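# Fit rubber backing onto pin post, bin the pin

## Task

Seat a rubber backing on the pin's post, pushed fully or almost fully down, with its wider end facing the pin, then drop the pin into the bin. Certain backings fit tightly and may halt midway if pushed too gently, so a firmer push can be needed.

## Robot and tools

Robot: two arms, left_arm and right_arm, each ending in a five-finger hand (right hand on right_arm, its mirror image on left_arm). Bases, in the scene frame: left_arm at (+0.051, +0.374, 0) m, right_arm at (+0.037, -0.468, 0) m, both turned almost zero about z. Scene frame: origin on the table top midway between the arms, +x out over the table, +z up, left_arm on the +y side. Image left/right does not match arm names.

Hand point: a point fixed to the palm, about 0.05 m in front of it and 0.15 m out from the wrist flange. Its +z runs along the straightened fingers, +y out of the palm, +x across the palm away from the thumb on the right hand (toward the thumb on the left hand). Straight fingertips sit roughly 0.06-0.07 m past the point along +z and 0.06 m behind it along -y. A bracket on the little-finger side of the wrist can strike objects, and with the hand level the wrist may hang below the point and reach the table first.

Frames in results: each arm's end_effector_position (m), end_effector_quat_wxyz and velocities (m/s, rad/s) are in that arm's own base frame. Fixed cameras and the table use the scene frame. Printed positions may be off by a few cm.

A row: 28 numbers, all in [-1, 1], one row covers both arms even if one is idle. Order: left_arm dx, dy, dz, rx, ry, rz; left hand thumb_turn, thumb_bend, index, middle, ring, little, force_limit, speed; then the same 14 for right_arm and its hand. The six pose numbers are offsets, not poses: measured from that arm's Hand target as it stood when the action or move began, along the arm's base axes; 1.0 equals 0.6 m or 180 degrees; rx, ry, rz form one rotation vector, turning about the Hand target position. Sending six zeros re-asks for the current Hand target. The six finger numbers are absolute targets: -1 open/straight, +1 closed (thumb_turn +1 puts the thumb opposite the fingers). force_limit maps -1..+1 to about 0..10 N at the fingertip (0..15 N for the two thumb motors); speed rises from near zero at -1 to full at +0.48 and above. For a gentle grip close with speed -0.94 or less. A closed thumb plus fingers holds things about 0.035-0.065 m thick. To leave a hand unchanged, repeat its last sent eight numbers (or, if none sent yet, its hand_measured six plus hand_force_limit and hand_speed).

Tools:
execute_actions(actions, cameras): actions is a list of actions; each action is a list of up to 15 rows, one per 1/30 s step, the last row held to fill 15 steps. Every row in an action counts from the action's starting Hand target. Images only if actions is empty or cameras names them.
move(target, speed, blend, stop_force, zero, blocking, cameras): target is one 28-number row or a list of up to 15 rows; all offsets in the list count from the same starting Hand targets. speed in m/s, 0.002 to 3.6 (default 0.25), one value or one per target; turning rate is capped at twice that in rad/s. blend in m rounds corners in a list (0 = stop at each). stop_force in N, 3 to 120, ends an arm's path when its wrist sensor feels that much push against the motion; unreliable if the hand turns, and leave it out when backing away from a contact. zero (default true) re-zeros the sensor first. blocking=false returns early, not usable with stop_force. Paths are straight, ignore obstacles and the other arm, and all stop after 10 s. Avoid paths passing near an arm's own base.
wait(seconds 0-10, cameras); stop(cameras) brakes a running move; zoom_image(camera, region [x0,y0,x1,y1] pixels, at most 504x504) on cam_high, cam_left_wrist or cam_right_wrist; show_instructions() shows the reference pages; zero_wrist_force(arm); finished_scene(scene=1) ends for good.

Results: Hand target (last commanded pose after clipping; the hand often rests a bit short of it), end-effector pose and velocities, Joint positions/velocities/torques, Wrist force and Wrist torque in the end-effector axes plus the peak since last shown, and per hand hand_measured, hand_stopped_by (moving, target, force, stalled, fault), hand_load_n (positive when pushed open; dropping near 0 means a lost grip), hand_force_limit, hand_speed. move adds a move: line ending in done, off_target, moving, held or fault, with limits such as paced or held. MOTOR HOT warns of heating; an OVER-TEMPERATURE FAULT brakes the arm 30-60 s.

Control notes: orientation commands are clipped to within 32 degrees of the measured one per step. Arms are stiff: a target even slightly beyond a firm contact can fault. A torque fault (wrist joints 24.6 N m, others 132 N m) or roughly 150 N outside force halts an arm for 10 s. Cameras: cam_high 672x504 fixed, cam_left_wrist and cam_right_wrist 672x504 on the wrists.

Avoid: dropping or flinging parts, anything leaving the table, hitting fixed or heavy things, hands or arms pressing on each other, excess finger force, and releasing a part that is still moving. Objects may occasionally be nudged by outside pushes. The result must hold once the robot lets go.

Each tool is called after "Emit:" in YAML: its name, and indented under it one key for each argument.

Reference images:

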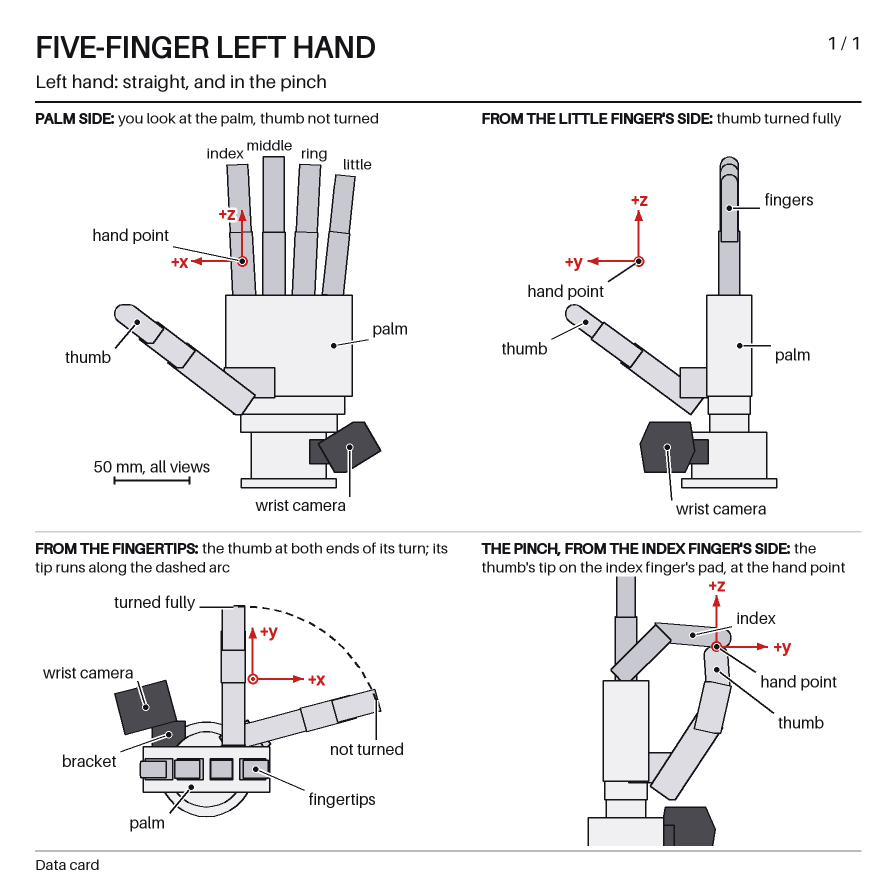

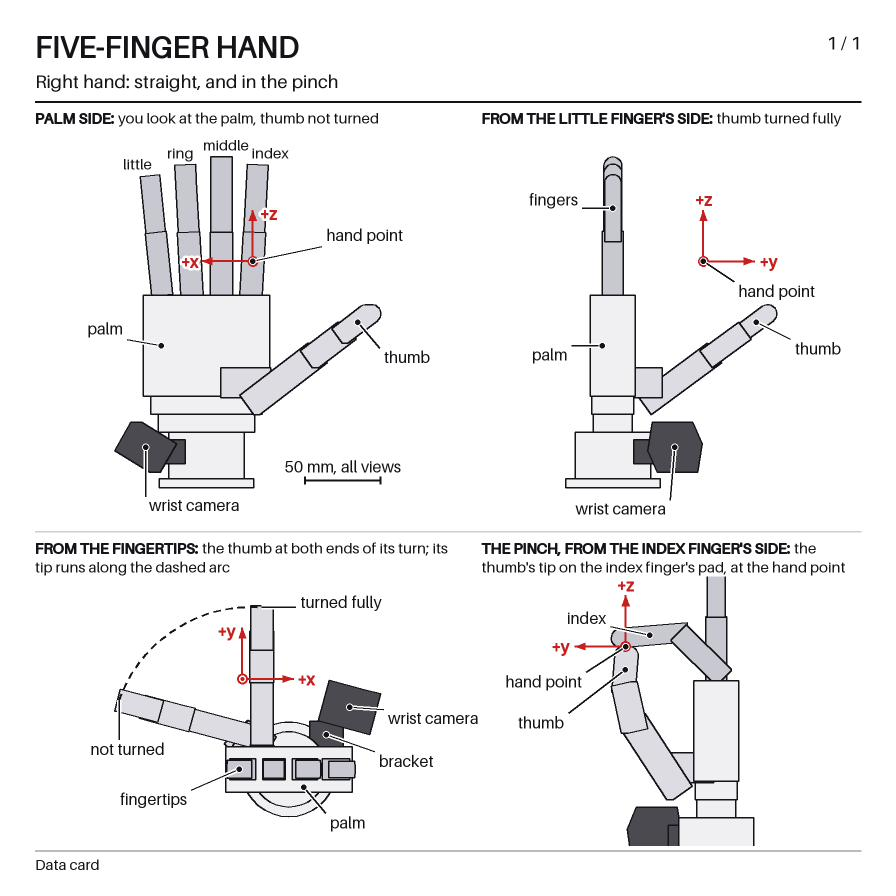

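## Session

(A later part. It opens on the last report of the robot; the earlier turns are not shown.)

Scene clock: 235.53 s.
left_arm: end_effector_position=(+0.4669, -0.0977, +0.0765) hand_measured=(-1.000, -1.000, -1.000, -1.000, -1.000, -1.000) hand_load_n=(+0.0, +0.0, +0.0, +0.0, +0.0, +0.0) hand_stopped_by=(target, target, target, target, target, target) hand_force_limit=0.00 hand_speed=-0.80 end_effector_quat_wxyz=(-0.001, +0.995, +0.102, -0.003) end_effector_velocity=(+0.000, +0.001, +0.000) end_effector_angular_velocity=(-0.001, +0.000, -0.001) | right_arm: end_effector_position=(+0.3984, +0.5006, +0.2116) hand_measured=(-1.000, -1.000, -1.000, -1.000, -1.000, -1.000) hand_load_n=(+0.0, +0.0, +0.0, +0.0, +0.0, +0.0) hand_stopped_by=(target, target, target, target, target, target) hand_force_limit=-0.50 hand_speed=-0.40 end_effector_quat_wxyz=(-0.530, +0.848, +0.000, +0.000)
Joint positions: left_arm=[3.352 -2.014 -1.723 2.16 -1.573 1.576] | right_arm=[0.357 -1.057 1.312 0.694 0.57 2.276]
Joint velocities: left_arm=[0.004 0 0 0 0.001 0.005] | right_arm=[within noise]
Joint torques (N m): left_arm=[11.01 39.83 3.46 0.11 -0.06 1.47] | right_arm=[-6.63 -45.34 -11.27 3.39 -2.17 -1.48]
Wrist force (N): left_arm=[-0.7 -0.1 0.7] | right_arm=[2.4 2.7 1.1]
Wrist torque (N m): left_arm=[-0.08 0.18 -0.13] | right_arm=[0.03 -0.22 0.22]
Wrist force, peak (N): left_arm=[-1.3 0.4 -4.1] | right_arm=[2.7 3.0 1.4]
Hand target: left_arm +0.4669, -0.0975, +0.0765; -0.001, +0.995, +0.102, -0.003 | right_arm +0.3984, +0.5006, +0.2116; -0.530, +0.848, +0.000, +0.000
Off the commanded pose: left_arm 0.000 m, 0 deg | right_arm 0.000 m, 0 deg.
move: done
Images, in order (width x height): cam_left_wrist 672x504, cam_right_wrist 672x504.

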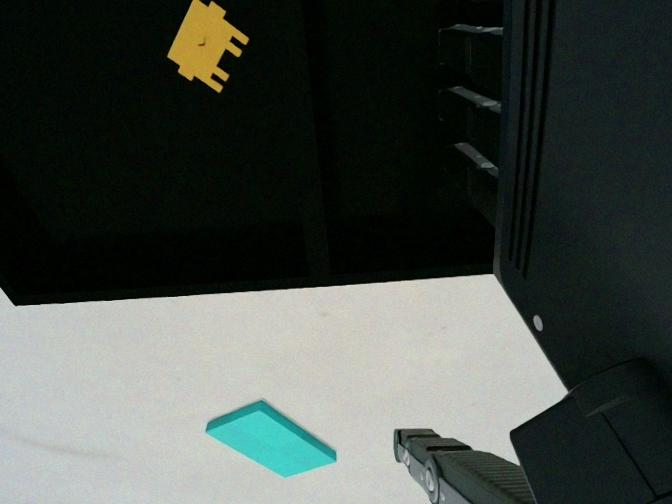

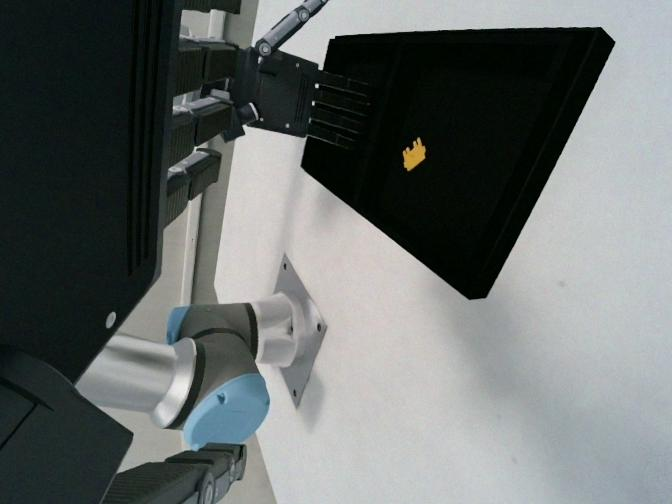

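Emit:
move:
  target:
    - [0,0,0.12,0,0,0,-1,-1,-1,-1,-1,-1,0,-0.8,0,0,0,0,0,0,-1,-1,-1,-1,-1,-1,-0.5,-0.4]
    - [-0.3515,-0.0707,0.274,0,0,0,-1,-1,-1,-1,-1,-1,0,-0.8,0,0.05,0,0,0,0,0.45,-0.15,-0.15,-1,-1,-1,-0.5,-0.4]
  speed: [0.12,0.25]
  cameras: ["all"]

Emit:
zoom_image:
  camera: "cam_left_wrist"
  region: [380, 200, 500, 320]

Emit:
zoom_image:
  camera: "cam_right_wrist"
  region: [300, 60, 400, 160]

Scene clock: 241.27 s.
left_arm: end_effector_position=(+0.2560, -0.1400, +0.2409) hand_measured=(-1.000, -1.000, -1.000, -1.000, -1.000, -1.000) hand_load_n=(+0.0, +0.0, +0.0, +0.0, +0.0, +0.0) hand_stopped_by=(target, target, target, target, target, target) hand_force_limit=0.00 hand_speed=-0.80 end_effector_quat_wxyz=(-0.001, +0.995, +0.102, -0.003) | right_arm: end_effector_position=(+0.3984, +0.5306, +0.2116) hand_measured=(+0.450, -0.150, -0.150, -1.000, -1.000, -1.000) hand_load_n=(+0.0, +0.0, +0.0, +0.0, +0.0, +0.0) hand_stopped_by=(target, target, target, target, target, target) hand_force_limit=-0.50 hand_speed=-0.40 end_effector_quat_wxyz=(-0.530, +0.848, +0.000, +0.000)
Joint positions: left_arm=[3.366 -1.352 -2.012 1.787 -1.573 1.59] | right_arm=[0.41 -1.025 1.249 0.661 0.603 2.353]
Joint torques (N m): left_arm=[12.02 16.65 6.03 -5 1.5 1.78] | right_arm=[7.08 -29.49 -30.72 0.4 -0.46 1.89]
Wrist force (N): left_arm=[-0.2 0.1 0.6] | right_arm=[2.5 2.8 1.3]
Wrist torque (N m): left_arm=[-0.07 0.09 -0.11] | right_arm=[0.03 -0.22 0.13]
Wrist force, peak (N): left_arm=[-0.5 0.0 1.3] | right_arm=[2.8 3.2 1.5]
Hand target: left_arm +0.2560, -0.1400, +0.2409; -0.001, +0.995, +0.102, -0.003 | right_arm +0.3984, +0.5306, +0.2116; -0.530, +0.848, +0.000, +0.000
Off the commanded pose: left_arm 0.000 m, 0 deg | right_arm 0.000 m, 0 deg.
move: done

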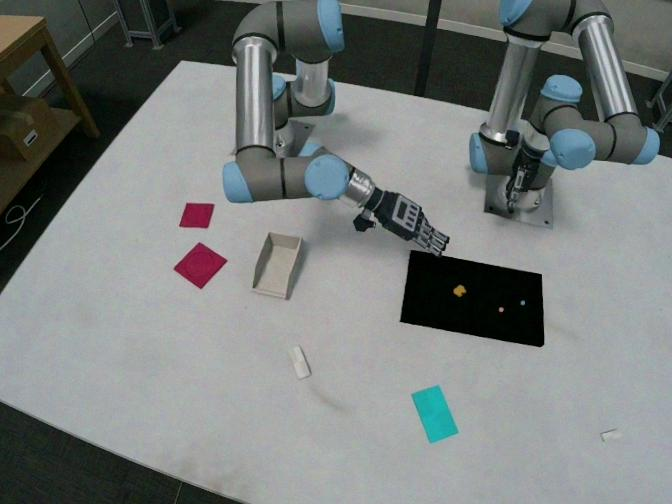

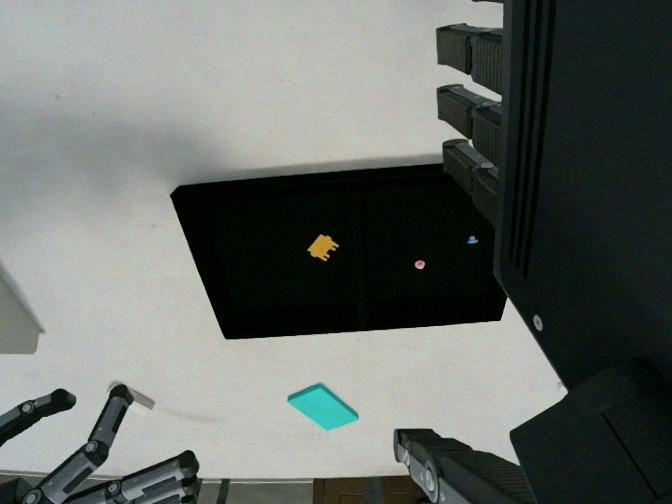

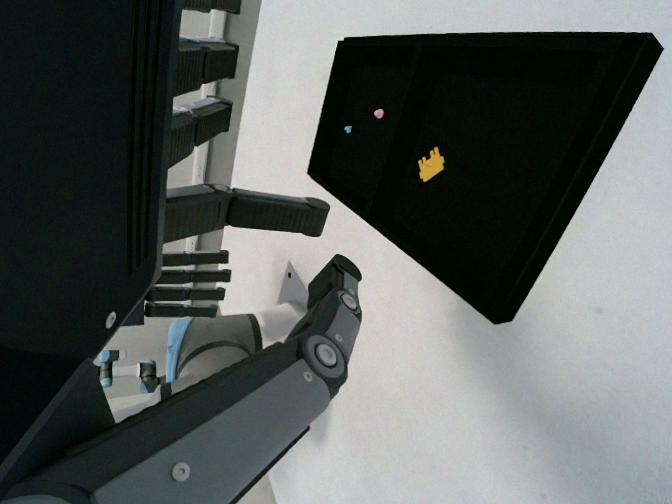

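Scaled by 4.200 from the camera's 672x504 image, which has a finer 960x720 frame.

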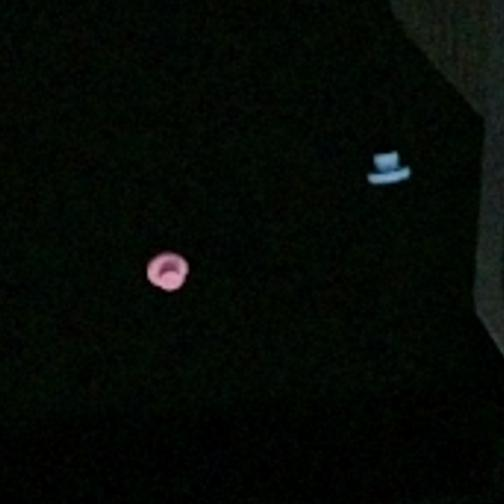

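Scaled by 5.040 from the camera's 672x504 image, which has a finer 960x720 frame.

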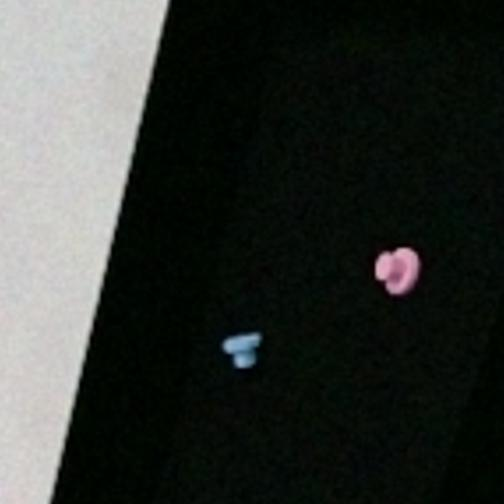

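Emit:
move:
  target:
    - [0,0,0,0,0,0,-1,-1,-1,-1,-1,-1,0,-0.8,0.0368,0.4532,-0.18,0,0,0,0.45,-0.15,-0.15,-1,-1,-1,-0.5,-0.4]
    - [0,0,0,0,0,0,-1,-1,-1,-1,-1,-1,0,-0.8,0.0368,0.4532,-0.2777,0,0,0,0.45,-0.15,-0.15,-1,-1,-1,-0.5,-0.4]
  speed: [0.25,0.08]
  cameras: ["cam_left_wrist","cam_right_wrist"]

Emit:
zoom_image:
  camera: "cam_right_wrist"
  region: [280, 180, 420, 320]

Emit:
zoom_image:
  camera: "cam_left_wrist"
  region: [375, 230, 475, 330]

Scene clock: 247.53 s.
left_arm: end_effector_position=(+0.2560, -0.1400, +0.2409) hand_measured=(-1.000, -1.000, -1.000, -1.000, -1.000, -1.000) hand_load_n=(+0.0, -0.5, +0.0, +0.0, +0.0, +0.0) hand_stopped_by=(target, target, target, target, target, target) hand_force_limit=0.00 hand_speed=-0.80 end_effector_quat_wxyz=(-0.001, +0.995, +0.102, -0.003) | right_arm: end_effector_position=(+0.4205, +0.8025, +0.0451) hand_measured=(+0.450, -0.150, -0.150, -1.000, -1.000, -1.000) hand_load_n=(+0.0, +0.0, +0.0, +0.0, +0.0, +0.0) hand_stopped_by=(target, target, target, target, target, target) hand_force_limit=-0.50 hand_speed=-0.40 end_effector_quat_wxyz=(-0.530, +0.848, +0.000, +0.000)
Joint positions: left_arm=[3.366 -1.352 -2.012 1.787 -1.573 1.59] | right_arm=[0.752 -0.285 0.264 0.641 0.855 2.703]
Joint torques (N m): left_arm=[12.86 17.17 6.66 -5.1 1.39 1.61] | right_arm=[4.87 -69.61 -10.37 -1.73 1.61 1.83]
Wrist force (N): left_arm=[-0.1 0.2 0.4] | right_arm=[3.4 2.8 1.0]
Wrist torque (N m): left_arm=[-0.03 0.07 -0.11] | right_arm=[0.03 -0.31 0.22]
Wrist force, peak (N): left_arm=[-0.1 0.8 0.6] | right_arm=[3.6 3.4 1.0]
Hand target: left_arm +0.2560, -0.1400, +0.2409; -0.001, +0.995, +0.102, -0.003 | right_arm +0.4204, +0.8025, +0.0450; -0.530, +0.848, +0.000, +0.000
Off the commanded pose: left_arm 0.000 m, 0 deg | right_arm 0.000 m, 0 deg.
move: done
Images, in order (width x height): cam_left_wrist 672x504, cam_right_wrist 672x504.

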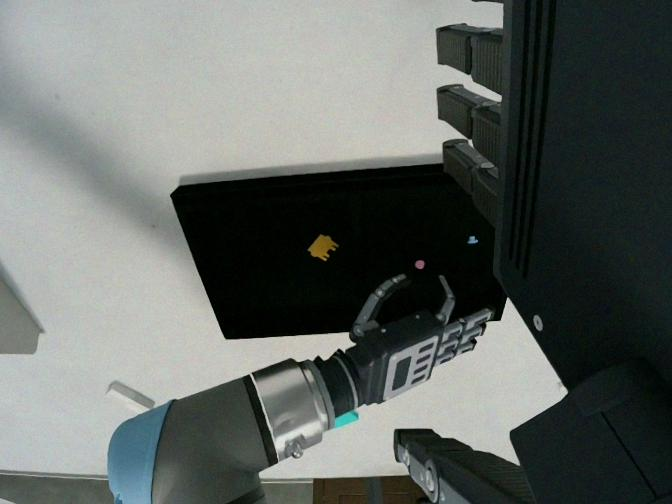

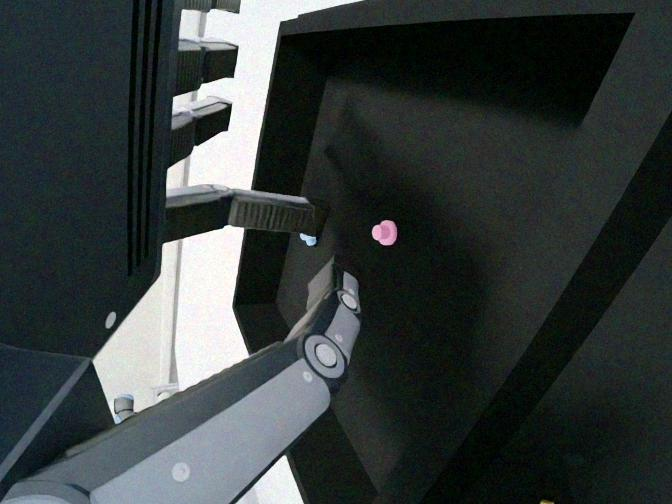

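Scaled by 3.600 from the camera's 672x504 image, which has a finer 960x720 frame.

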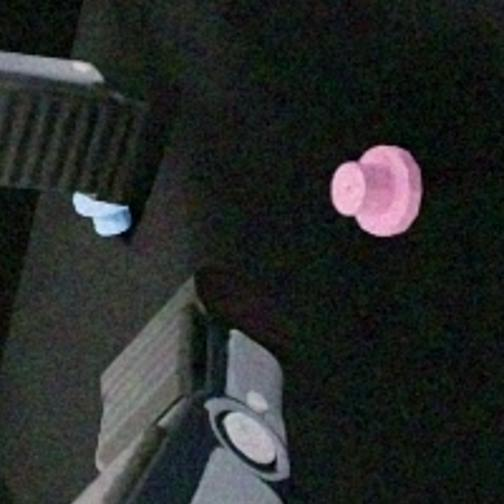

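Scaled by 5.040 from the camera's 672x504 image, which has a finer 960x720 frame.

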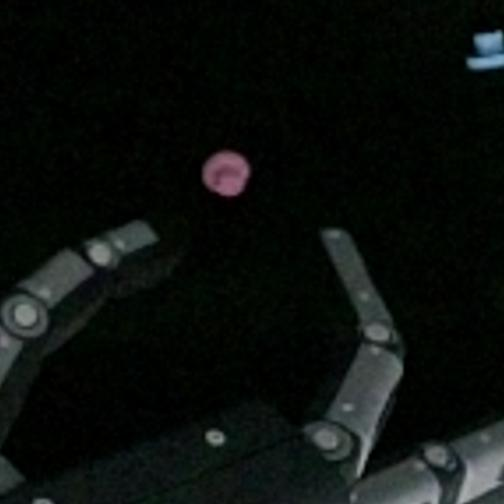

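Emit:
move:
  target: [0,0,0,0,0,0,-1,-1,-1,-1,-1,-1,0,-0.8,0.003,0.005,-0.0283,0,0,0,0.45,-0.15,-0.15,-1,-1,-1,-0.5,-0.4]
  speed: 0.06
  cameras: ["cam_left_wrist","cam_right_wrist"]

Emit:
zoom_image:
  camera: "cam_right_wrist"
  region: [280, 180, 400, 300]

Emit:
zoom_image:
  camera: "cam_left_wrist"
  region: [375, 230, 475, 330]

Scene clock: 252.27 s.
left_arm: end_effector_position=(+0.2560, -0.1400, +0.2409) hand_measured=(-1.000, -1.000, -1.000, -1.000, -1.000, -1.000) hand_load_n=(+0.0, +0.0, +0.0, +0.0, +0.0, +0.0) hand_stopped_by=(target, target, target, target, target, target) hand_force_limit=0.00 hand_speed=-0.80 end_effector_quat_wxyz=(-0.001, +0.995, +0.102, -0.003) | right_arm: end_effector_position=(+0.4223, +0.8055, +0.0282) hand_measured=(+0.450, -0.150, -0.150, -1.000, -1.000, -1.000) hand_load_n=(+0.0, +0.0, +0.0, +0.0, +0.0, +0.0) hand_stopped_by=(target, target, target, target, target, target) hand_force_limit=-0.50 hand_speed=-0.40 end_effector_quat_wxyz=(-0.530, +0.848, +0.000, +0.000)
Joint positions: left_arm=[3.366 -1.352 -2.012 1.787 -1.573 1.59] | right_arm=[0.753 -0.256 0.248 0.627 0.856 2.704]
Joint torques (N m): left_arm=[12.45 16.28 6.55 -4.99 1.26 1.67] | right_arm=[6.73 -49.86 -33.45 2.59 1.64 1.71]
Wrist force (N): left_arm=[-0.1 0.2 0.5] | right_arm=[3.8 2.9 0.5]
Wrist torque (N m): left_arm=[-0.05 0.06 -0.11] | right_arm=[0.05 -0.35 0.24]
Wrist force, peak (N): left_arm=[0.0 0.6 0.8] | right_arm=[3.7 3.3 0.8]
Hand target: left_arm +0.2560, -0.1400, +0.2409; -0.001, +0.995, +0.102, -0.003 | right_arm +0.4222, +0.8055, +0.0280; -0.530, +0.848, +0.000, +0.000
Off the commanded pose: left_arm 0.000 m, 0 deg | right_arm 0.000 m, 0 deg.
move: done
Images, in order (width x height): cam_left_wrist 672x504, cam_right_wrist 672x504.

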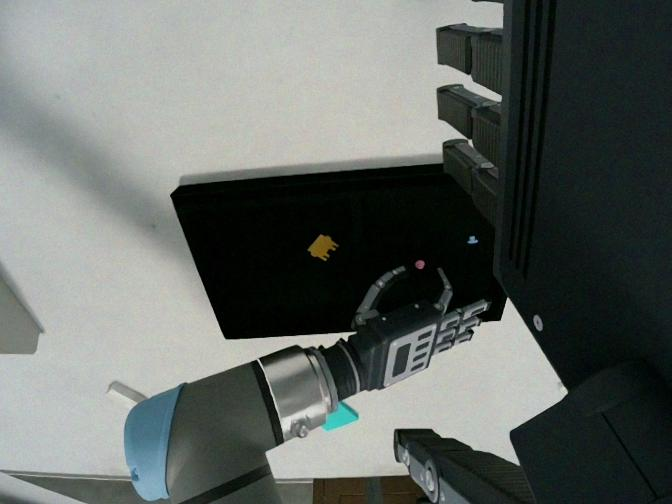

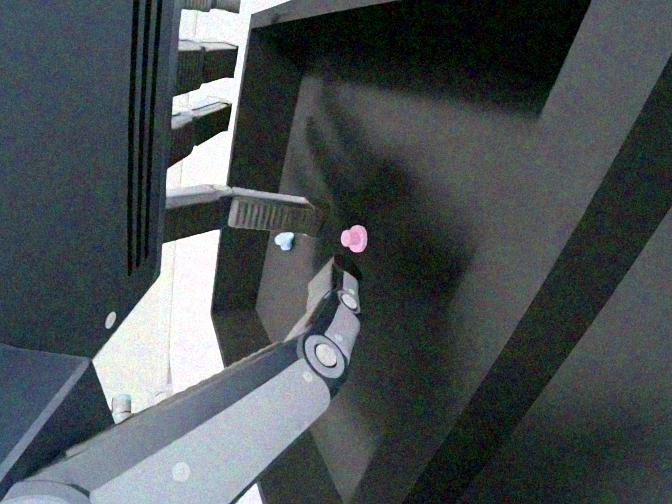

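Scaled by 4.200 from the camera's 672x504 image, which has a finer 960x720 frame.

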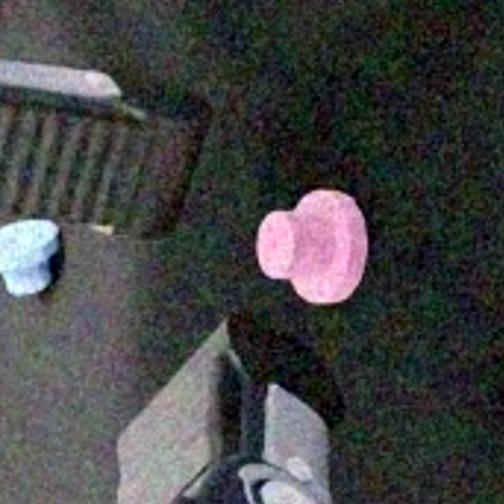

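Scaled by 5.040 from the camera's 672x504 image, which has a finer 960x720 frame.

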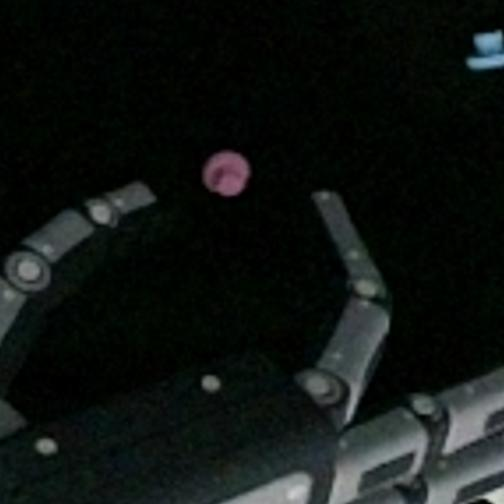

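Emit:
move:
  target: [0,0,0,0,0,0,-1,-1,-1,-1,-1,-1,0,-0.8,0.0013,-0.001,-0.025,0,0,0,0.45,-0.15,-0.15,-1,-1,-1,-0.5,-0.4]
  speed: 0.006
  stop_force: 3
  cameras: ["cam_left_wrist","cam_right_wrist"]

Emit:
zoom_image:
  camera: "cam_right_wrist"
  region: [280, 180, 400, 300]

Emit:
zoom_image:
  camera: "cam_left_wrist"
  region: [375, 230, 475, 330]

Scene clock: 255.73 s.
left_arm: end_effector_position=(+0.2560, -0.1400, +0.2409) hand_measured=(-1.000, -1.000, -1.000, -1.000, -1.000, -1.000) hand_load_n=(+0.0, +0.0, +0.0, +0.0, +0.0, +0.0) hand_stopped_by=(target, target, target, target, target, target) hand_force_limit=0.00 hand_speed=-0.80 end_effector_quat_wxyz=(-0.001, +0.995, +0.102, -0.003) | right_arm: end_effector_position=(+0.4227, +0.8052, +0.0198) hand_measured=(+0.450, -0.150, -0.150, -1.000, -1.000, -1.000) hand_load_n=(+0.0, +0.5, +0.0, -0.5, +0.0, +0.0) hand_stopped_by=(target, target, target, target, target, target) hand_force_limit=-0.50 hand_speed=-0.40 end_effector_quat_wxyz=(-0.530, +0.848, +0.000, +0.000)
Joint positions: left_arm=[3.366 -1.352 -2.012 1.787 -1.573 1.59] | right_arm=[0.752 -0.255 0.267 0.608 0.856 2.704]
Joint torques (N m): left_arm=[11.96 15.96 7.15 -5.06 1.31 1.51] | right_arm=[-0.87 -61.13 -32.17 3.04 1.86 -0.97]
Wrist force (N): left_arm=[0.1 0.3 0.6] | right_arm=[3.6 0.1 -0.6]
Wrist torque (N m): left_arm=[-0.04 0.04 -0.10] | right_arm=[0.08 -0.35 0.25]
Wrist force, peak (N): left_arm=[0.1 0.3 0.9] | right_arm=[4.1 -3.4 -2.8]
Hand target: left_arm +0.2560, -0.1400, +0.2409; -0.001, +0.995, +0.102, -0.003 | right_arm +0.4227, +0.8052, +0.0198; -0.530, +0.848, +0.000, +0.000 (not the last commanded pose)
Off the commanded pose: left_arm 0.000 m, 0 deg | right_arm 0.007 m, 0 deg.
move: contact (right_arm)
Images, in order (width x height): cam_left_wrist 672x504, cam_right_wrist 672x504.

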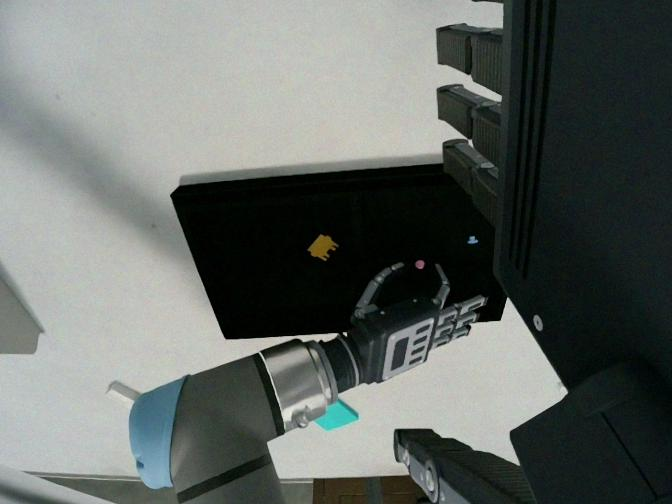

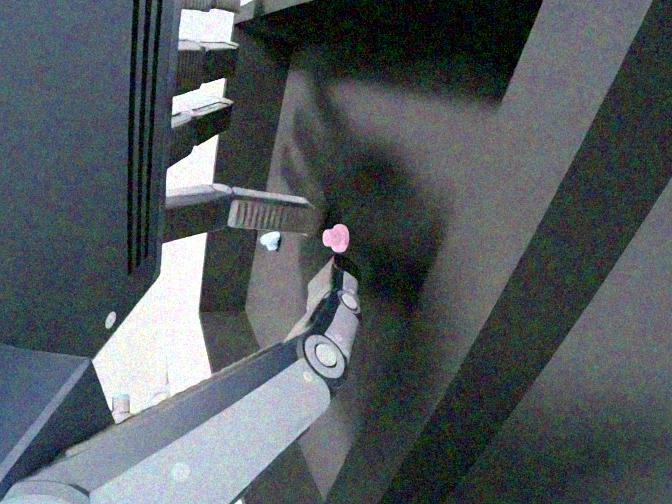

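Scaled by 4.200 from the camera's 672x504 image, which has a finer 960x720 frame.

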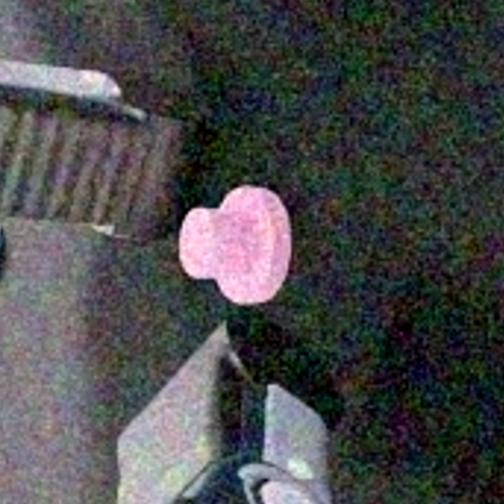

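Scaled by 5.040 from the camera's 672x504 image, which has a finer 960x720 frame.

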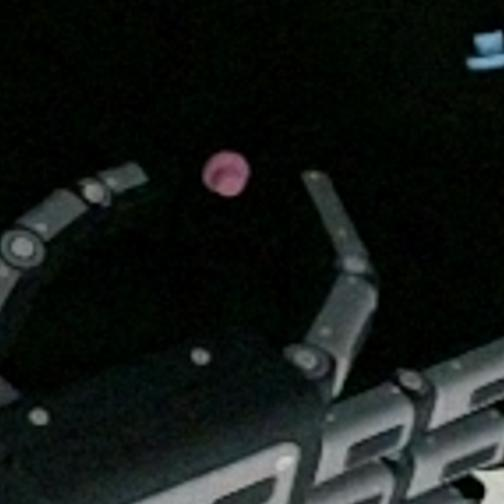

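Emit:
move:
  target: [0,0,0,0,0,0,-1,-1,-1,-1,-1,-1,0,-0.8,0,0,0.0015,0,0,0,0.45,-0.15,-0.15,-1,-1,-1,-0.5,-0.4]
  speed: 0.02

Emit:
move:
  target: [0,0,0,0,0,0,-1,-1,-1,-1,-1,-1,0,-0.8,0,0,0,0,0,0,0.45,-0.15,0.0,-1,-1,-1,-0.7,-0.94]
  cameras: ["cam_left_wrist","cam_right_wrist"]

Emit:
zoom_image:
  camera: "cam_right_wrist"
  region: [280, 180, 400, 300]

Emit:
zoom_image:
  camera: "cam_left_wrist"
  region: [375, 230, 475, 330]

Scene clock: 258.27 s.
left_arm: end_effector_position=(+0.2560, -0.1400, +0.2409) hand_measured=(-1.000, -1.000, -1.000, -1.000, -1.000, -1.000) hand_load_n=(+0.0, +0.0, +0.0, +0.0, +0.0, +0.0) hand_stopped_by=(target, target, target, target, target, target) hand_force_limit=0.00 hand_speed=-0.80 end_effector_quat_wxyz=(-0.001, +0.995, +0.102, -0.003) | right_arm: end_effector_position=(+0.4227, +0.8052, +0.0206) hand_measured=(+0.450, -0.150, -0.150, -1.000, -1.000, -1.000) hand_load_n=(+0.5, +0.0, +0.0, +0.0, +0.0, +0.0) hand_stopped_by=(target, target, target, target, target, target) hand_force_limit=-0.50 hand_speed=-0.40 end_effector_quat_wxyz=(-0.530, +0.848, +0.000, +0.000)
Joint positions: left_arm=[3.366 -1.352 -2.012 1.787 -1.573 1.59] | right_arm=[0.752 -0.255 0.265 0.61 0.856 2.704]
Joint torques (N m): left_arm=[12 16.13 7.02 -4.95 1.29 1.61] | right_arm=[1.47 -68.63 -32.35 2.78 1.01 1.33]
Wrist force (N): left_arm=[0.3 0.0 0.3] | right_arm=[3.8 3.0 0.6]
Wrist torque (N m): left_arm=[-0.06 0.00 -0.07] | right_arm=[0.06 -0.35 0.28]
Wrist force, peak (N): left_arm=[-0.2 0.8 0.7] | right_arm=[3.8 3.0 0.5]
Hand target: left_arm +0.2560, -0.1400, +0.2409; -0.001, +0.995, +0.102, -0.003 | right_arm +0.4227, +0.8052, +0.0207; -0.530, +0.848, +0.000, +0.000
Off the commanded pose: left_arm 0.000 m, 0 deg | right_arm 0.000 m, 0 deg.
move: done

Scene clock: 259.40 s.
left_arm: end_effector_position=(+0.2560, -0.1400, +0.2409) hand_measured=(-1.000, -1.000, -1.000, -1.000, -1.000, -1.000) hand_load_n=(+0.0, +0.0, +0.0, +0.0, +0.0, +0.0) hand_stopped_by=(target, target, target, target, target, target) hand_force_limit=0.00 hand_speed=-0.80 end_effector_quat_wxyz=(-0.001, +0.995, +0.102, -0.003) | right_arm: end_effector_position=(+0.4227, +0.8052, +0.0207) hand_measured=(+0.450, -0.150, +0.000, -1.000, -1.000, -1.000) hand_load_n=(+0.0, +0.0, +0.0, +0.0, +0.0, +0.0) hand_stopped_by=(target, target, target, target, target, target) hand_force_limit=-0.70 hand_speed=-0.94 end_effector_quat_wxyz=(-0.530, +0.848, +0.000, +0.000)
Joint positions: left_arm=[3.366 -1.352 -2.012 1.787 -1.573 1.59] | right_arm=[0.752 -0.255 0.265 0.61 0.856 2.704]
Joint torques (N m): left_arm=[12.22 16.65 6.17 -4.89 1.42 1.66] | right_arm=[1.85 -54.16 -33.61 2.94 -1.07 1.68]
Wrist force (N): left_arm=[0.4 0.5 0.4] | right_arm=[3.8 3.0 0.6]
Wrist torque (N m): left_arm=[0.01 -0.02 -0.08] | right_arm=[0.06 -0.35 0.28]
Wrist force, peak (N): left_arm=[0.3 0.6 0.6] | right_arm=[3.9 3.0 0.7]
Hand target: left_arm +0.2560, -0.1400, +0.2409; -0.001, +0.995, +0.102, -0.003 | right_arm +0.4227, +0.8052, +0.0207; -0.530, +0.848, +0.000, +0.000
Off the commanded pose: left_arm 0.000 m, 0 deg | right_arm 0.000 m, 0 deg.
move: done
Images, in order (width x height): cam_left_wrist 672x504, cam_right_wrist 672x504.

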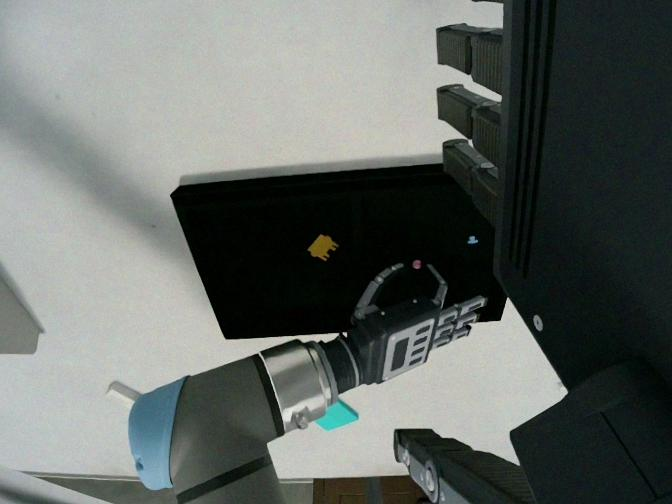

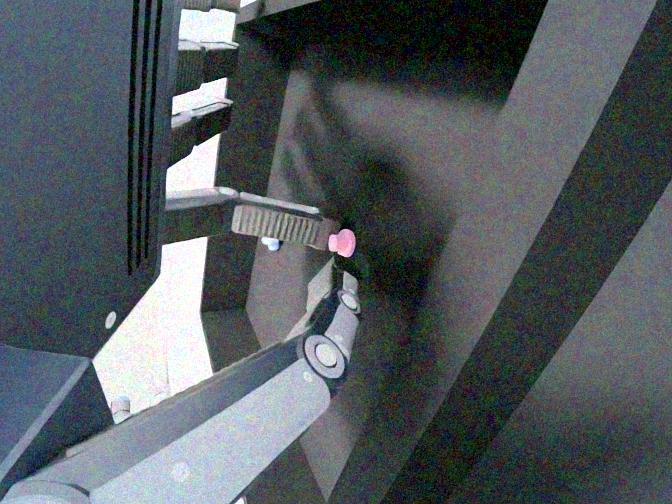

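Scaled by 4.200 from the camera's 672x504 image, which has a finer 960x720 frame.

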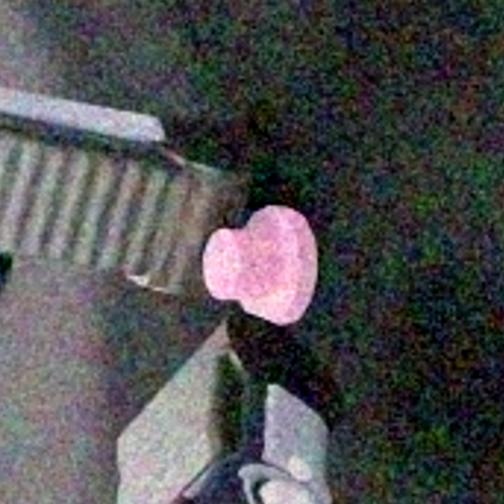

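Scaled by 5.040 from the camera's 672x504 image, which has a finer 960x720 frame.

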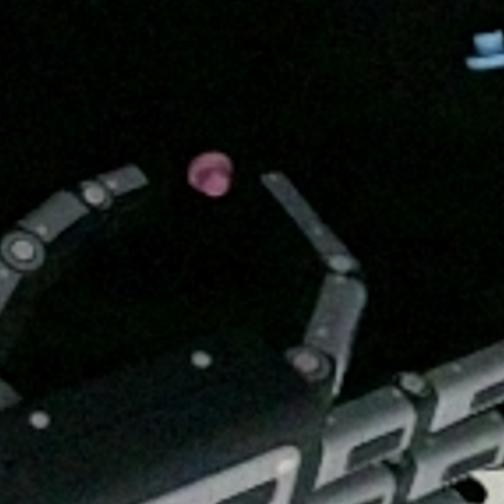

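Emit:
move:
  target: [0,0,0,0,0,0,-1,-1,-1,-1,-1,-1,0,-0.8,0,0,0,0,0,0,0.45,-0.15,0.3,-1,-1,-1,-0.6,-0.95]
  cameras: ["cam_left_wrist","cam_right_wrist"]

Emit:
zoom_image:
  camera: "cam_right_wrist"
  region: [280, 180, 400, 300]

Emit:
zoom_image:
  camera: "cam_left_wrist"
  region: [375, 230, 475, 330]

Scene clock: 261.77 s.
left_arm: end_effector_position=(+0.2560, -0.1400, +0.2409) hand_measured=(-1.000, -1.000, -1.000, -1.000, -1.000, -1.000) hand_load_n=(+0.0, +0.0, +0.0, +0.0, +0.0, +0.0) hand_stopped_by=(target, target, target, target, target, target) hand_force_limit=0.00 hand_speed=-0.80 end_effector_quat_wxyz=(-0.001, +0.995, +0.102, -0.003) | right_arm: end_effector_position=(+0.4227, +0.8052, +0.0207) hand_measured=(+0.450, -0.150, +0.202, -1.000, -1.000, -1.000) hand_load_n=(+0.0, +0.5, +2.5, +0.0, +0.0, +0.0) hand_stopped_by=(target, target, force, target, target, target) hand_force_limit=-0.60 hand_speed=-0.95 end_effector_quat_wxyz=(-0.530, +0.848, +0.000, +0.000)
Joint positions: left_arm=[3.366 -1.352 -2.012 1.787 -1.573 1.59] | right_arm=[0.752 -0.255 0.265 0.61 0.856 2.704]
Joint torques (N m): left_arm=[12.76 16 7.18 -5.06 1.18 1.5] | right_arm=[1.71 -50.14 -33.07 2.85 -2.23 1.65]
Wrist force (N): left_arm=[0.2 0.2 0.4] | right_arm=[3.7 1.6 0.9]
Wrist torque (N m): left_arm=[-0.04 0.02 -0.09] | right_arm=[0.02 -0.35 0.27]
Wrist force, peak (N): left_arm=[0.2 0.1 1.0] | right_arm=[4.0 2.9 0.7]
Hand target: left_arm +0.2560, -0.1400, +0.2409; -0.001, +0.995, +0.102, -0.003 | right_arm +0.4227, +0.8052, +0.0207; -0.530, +0.848, +0.000, +0.000
Off the commanded pose: left_arm 0.000 m, 0 deg | right_arm 0.000 m, 0 deg.
move: done
Images, in order (width x height): cam_left_wrist 672x504, cam_right_wrist 672x504.

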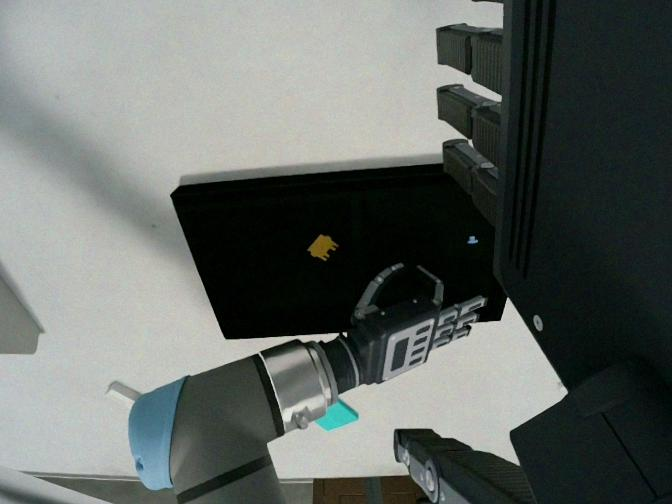

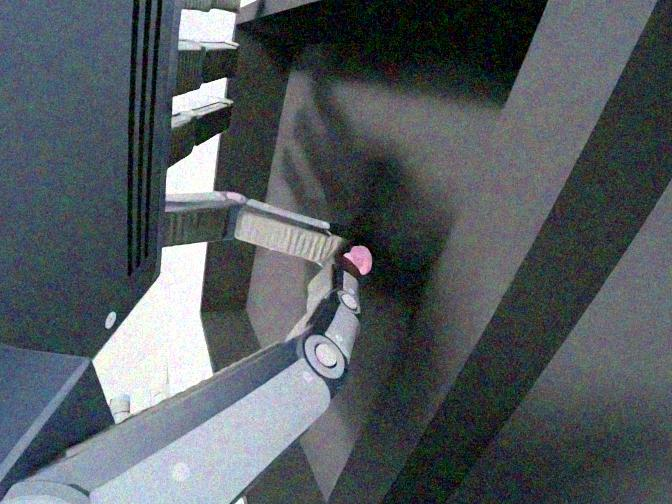

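Scaled by 4.200 from the camera's 672x504 image, which has a finer 960x720 frame.

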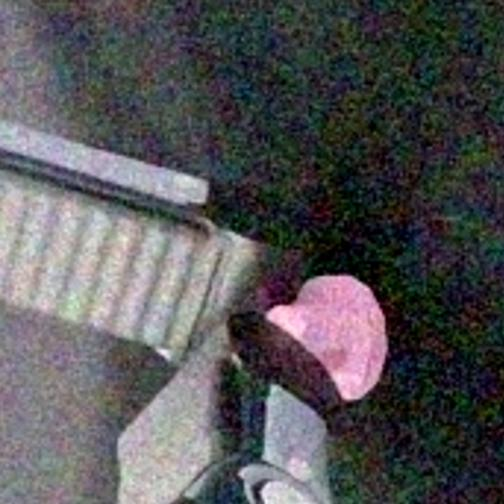

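Scaled by 5.040 from the camera's 672x504 image, which has a finer 960x720 frame.

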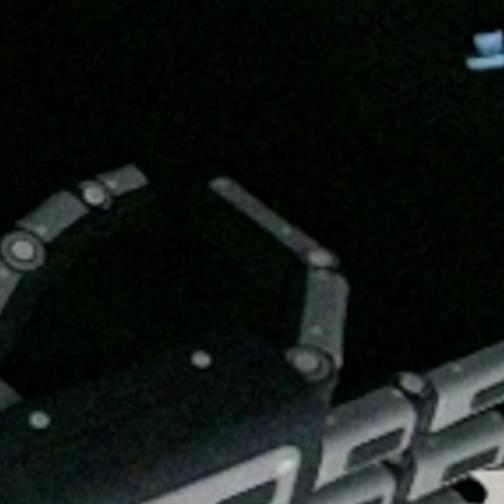

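Emit:
move:
  target: [0,0,0,0,0,0,-1,-1,-1,-1,-1,-1,0,-0.8,0,0,0.025,0,0,0,0.45,-0.15,0.3,-1,-1,-1,-0.6,-0.95]
  speed: 0.03
  cameras: ["cam_left_wrist","cam_right_wrist"]

Emit:
zoom_image:
  camera: "cam_right_wrist"
  region: [280, 180, 400, 300]

Emit:
zoom_image:
  camera: "cam_left_wrist"
  region: [375, 230, 475, 330]

Scene clock: 263.87 s.
left_arm: end_effector_position=(+0.2560, -0.1400, +0.2409) hand_measured=(-1.000, -1.000, -1.000, -1.000, -1.000, -1.000) hand_load_n=(+0.0, +0.0, +0.0, +0.0, +0.0, +0.0) hand_stopped_by=(target, target, target, target, target, target) hand_force_limit=0.00 hand_speed=-0.80 end_effector_quat_wxyz=(-0.001, +0.995, +0.102, -0.003) | right_arm: end_effector_position=(+0.4227, +0.8052, +0.0356) hand_measured=(+0.450, -0.150, +0.202, -1.000, -1.000, -1.000) hand_load_n=(+0.0, +0.0, +0.0, +0.0, +0.0, +0.0) hand_stopped_by=(target, target, force, target, target, target) hand_force_limit=-0.60 hand_speed=-0.95 end_effector_quat_wxyz=(-0.530, +0.848, +0.000, +0.000)
Joint positions: left_arm=[3.366 -1.352 -2.012 1.787 -1.573 1.59] | right_arm=[0.752 -0.254 0.225 0.649 0.856 2.704]
Joint torques (N m): left_arm=[12.11 16.33 6.66 -5.09 1.28 1.65] | right_arm=[1.19 -50.15 -33.87 3.06 -0.16 -1.7]
Wrist force (N): left_arm=[0.0 0.3 0.6] | right_arm=[3.4 3.0 0.8]
Wrist torque (N m): left_arm=[-0.03 0.06 -0.11] | right_arm=[0.08 -0.30 0.27]
Wrist force, peak (N): left_arm=[-0.1 0.6 0.8] | right_arm=[3.9 3.1 0.9]
Hand target: left_arm +0.2560, -0.1400, +0.2409; -0.001, +0.995, +0.102, -0.003 | right_arm +0.4227, +0.8052, +0.0357; -0.530, +0.848, +0.000, +0.000
Off the commanded pose: left_arm 0.000 m, 0 deg | right_arm 0.000 m, 0 deg.
move: done
Images, in order (width x height): cam_left_wrist 672x504, cam_right_wrist 672x504.

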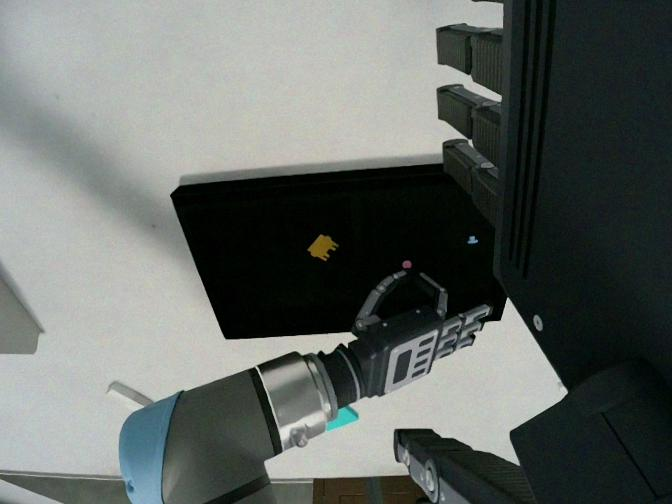

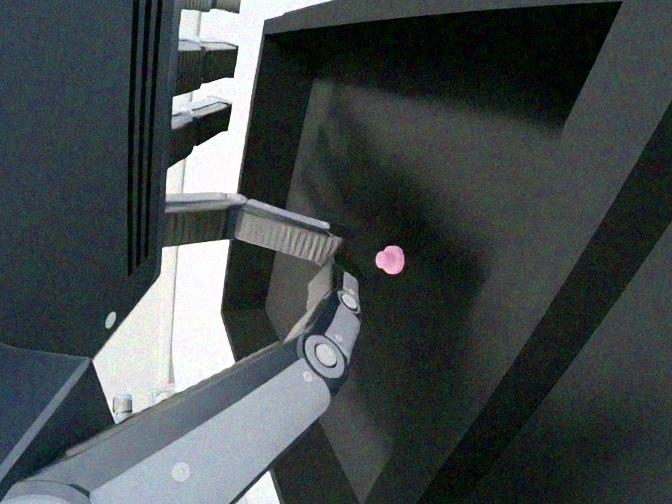

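Scaled by 4.200 from the camera's 672x504 image, which has a finer 960x720 frame.

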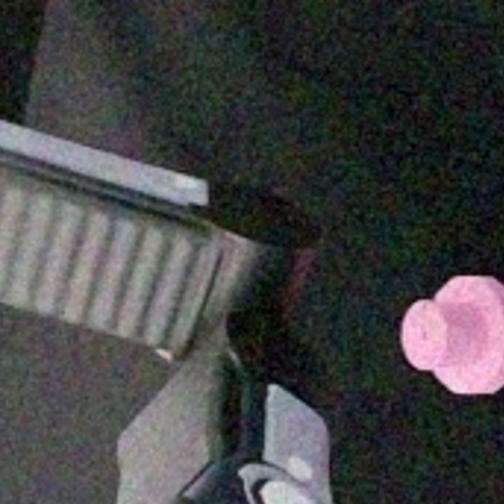

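Scaled by 5.040 from the camera's 672x504 image, which has a finer 960x720 frame.

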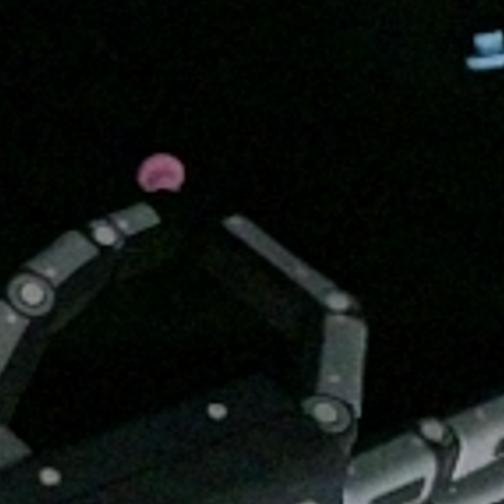

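Emit:
move:
  target:
    - [0,0,0,0,0,0,-1,-1,-1,-1,-1,-1,0,-0.8,0,0,0.1667,0,0,0,0.45,-0.15,-0.15,-1,-1,-1,-0.6,-0.5]
    - [0,0,0,0,0,0,-1,-1,-1,-1,-1,-1,0,-0.8,-0.04,-0.5,0.283,0,0,0,0.45,-0.15,-0.15,-1,-1,-1,-0.6,-0.5]
  speed: [0.15,0.3]
  blend: [0.03,0]

Emit:
move:
  target:
    - [0.3433,0.0117,-0.18,0,0,0,-1,-1,-1,-1,-1,-1,0,-0.8,0,0,0,0,0,0,0.45,-0.15,-0.15,-1,-1,-1,-0.6,-0.5]
    - [0.3433,0.0117,-0.274,0,0,0,-1,-1,-1,-1,-1,-1,0,-0.8,0,0,0,0,0,0,0.45,-0.15,-0.15,-1,-1,-1,-0.6,-0.5]
  speed: [0.25,0.06]
  cameras: ["cam_left_wrist","cam_right_wrist"]

Emit:
zoom_image:
  camera: "cam_right_wrist"
  region: [310, 70, 400, 160]

Scene clock: 275.40 s.
left_arm: end_effector_position=(+0.2560, -0.1400, +0.2409) hand_measured=(-1.000, -1.000, -1.000, -1.000, -1.000, -1.000) hand_load_n=(+0.0, +0.0, +0.0, +0.0, +0.0, +0.0) hand_stopped_by=(target, target, target, target, target, target) hand_force_limit=0.00 hand_speed=-0.80 end_effector_quat_wxyz=(-0.001, +0.995, +0.102, -0.003) | right_arm: end_effector_position=(+0.3987, +0.5052, +0.2055) hand_measured=(+0.450, -0.150, -0.150, -1.000, -1.000, -1.000) hand_load_n=(+0.0, +0.0, +0.0, +0.0, +0.0, -0.5) hand_stopped_by=(target, target, target, target, target, target) hand_force_limit=-0.60 hand_speed=-0.50 end_effector_quat_wxyz=(-0.530, +0.848, +0.000, +0.000)
Joint positions: left_arm=[3.366 -1.352 -2.012 1.787 -1.573 1.59] | right_arm=[0.365 -1.047 1.311 0.675 0.575 2.288]
Joint torques (N m): left_arm=[11.41 16.13 7.21 -5.02 1.22 1.48] | right_arm=[-7.21 -49.03 -8.98 -0.57 1.15 1.9]
Wrist force (N): left_arm=[0.0 0.3 0.5] | right_arm=[2.5 2.8 1.2]
Wrist torque (N m): left_arm=[-0.04 0.05 -0.11] | right_arm=[0.02 -0.23 0.18]
Wrist force, peak (N): left_arm=[0.1 0.4 0.9] | right_arm=[3.3 4.0 1.2]
Hand target: left_arm +0.2560, -0.1400, +0.2409; -0.001, +0.995, +0.102, -0.003 | right_arm +0.3987, +0.5052, +0.2055; -0.530, +0.848, +0.000, +0.000
Off the commanded pose: left_arm 0.000 m, 0 deg | right_arm 0.000 m, 0 deg.
elbow stopped short (right arm): the move would have taken joint 3 (elbow) straighter than the controller allows.
move: done

Scene clock: 278.47 s.
left_arm: end_effector_position=(+0.4620, -0.1329, +0.0766) hand_measured=(-1.000, -1.000, -1.000, -1.000, -1.000, -1.000) hand_load_n=(+0.0, +0.0, +0.0, +0.0, +0.0, +0.0) hand_stopped_by=(target, target, target, target, target, target) hand_force_limit=0.00 hand_speed=-0.80 end_effector_quat_wxyz=(-0.001, +0.995, +0.102, -0.003) | right_arm: end_effector_position=(+0.3987, +0.5052, +0.2055) hand_measured=(+0.450, -0.150, -0.150, -1.000, -1.000, -1.000) hand_load_n=(+0.0, +0.0, +0.0, +0.0, +0.0, +0.0) hand_stopped_by=(target, target, target, target, target, target) hand_force_limit=-0.60 hand_speed=-0.50 end_effector_quat_wxyz=(-0.530, +0.848, +0.000, +0.000)
Joint positions: left_arm=[3.269 -2.015 -1.722 2.159 -1.573 1.493] | right_arm=[0.365 -1.048 1.312 0.675 0.575 2.288]
Joint torques (N m): left_arm=[-11.68 26.6 3.38 -0.14 0.71 -1.82] | right_arm=[-6.54 -48.02 -9.53 -0.8 1.14 1.89]
Wrist force (N): left_arm=[-0.1 0.0 0.8] | right_arm=[2.6 2.6 1.1]
Wrist torque (N m): left_arm=[-0.07 0.09 0.06] | right_arm=[0.01 -0.26 0.19]
Wrist force, peak (N): left_arm=[-1.2 -0.1 0.7] | right_arm=[2.6 3.1 1.1]
Hand target: left_arm +0.4620, -0.1329, +0.0765; -0.001, +0.995, +0.102, -0.003 | right_arm +0.3987, +0.5052, +0.2055; -0.530, +0.848, +0.000, +0.000
Off the commanded pose: left_arm 0.000 m, 0 deg | right_arm 0.000 m, 0 deg.
move: done
Images, in order (width x height): cam_left_wrist 672x504, cam_right_wrist 672x504.

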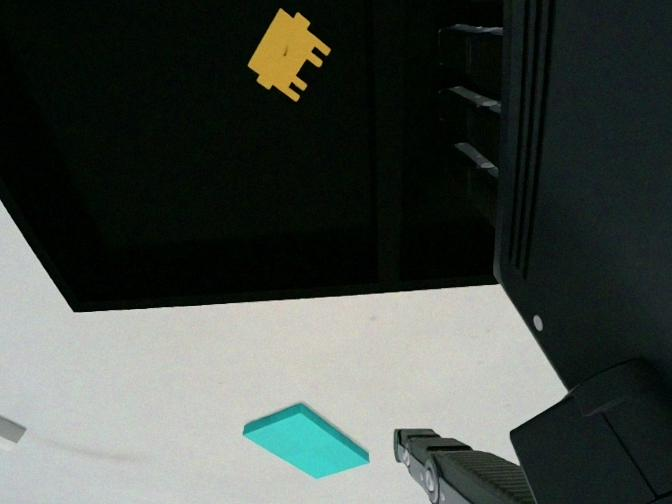

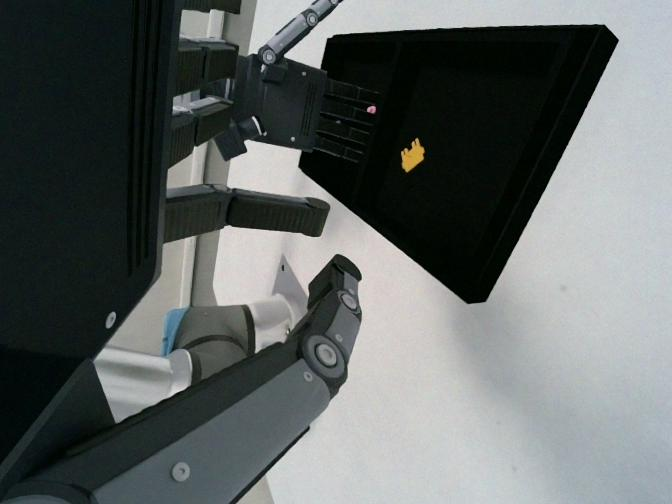

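Scaled by 5.600 from the camera's 672x504 image, which has a finer 960x720 frame.

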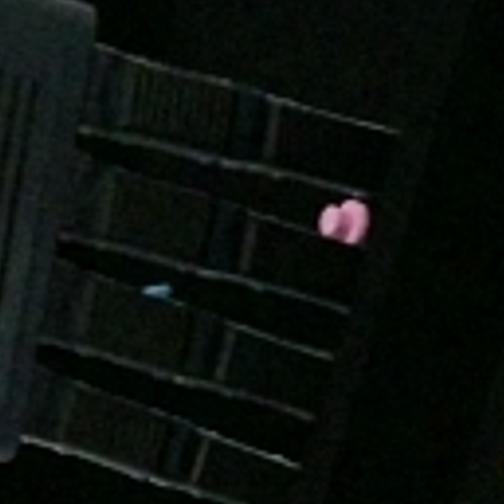

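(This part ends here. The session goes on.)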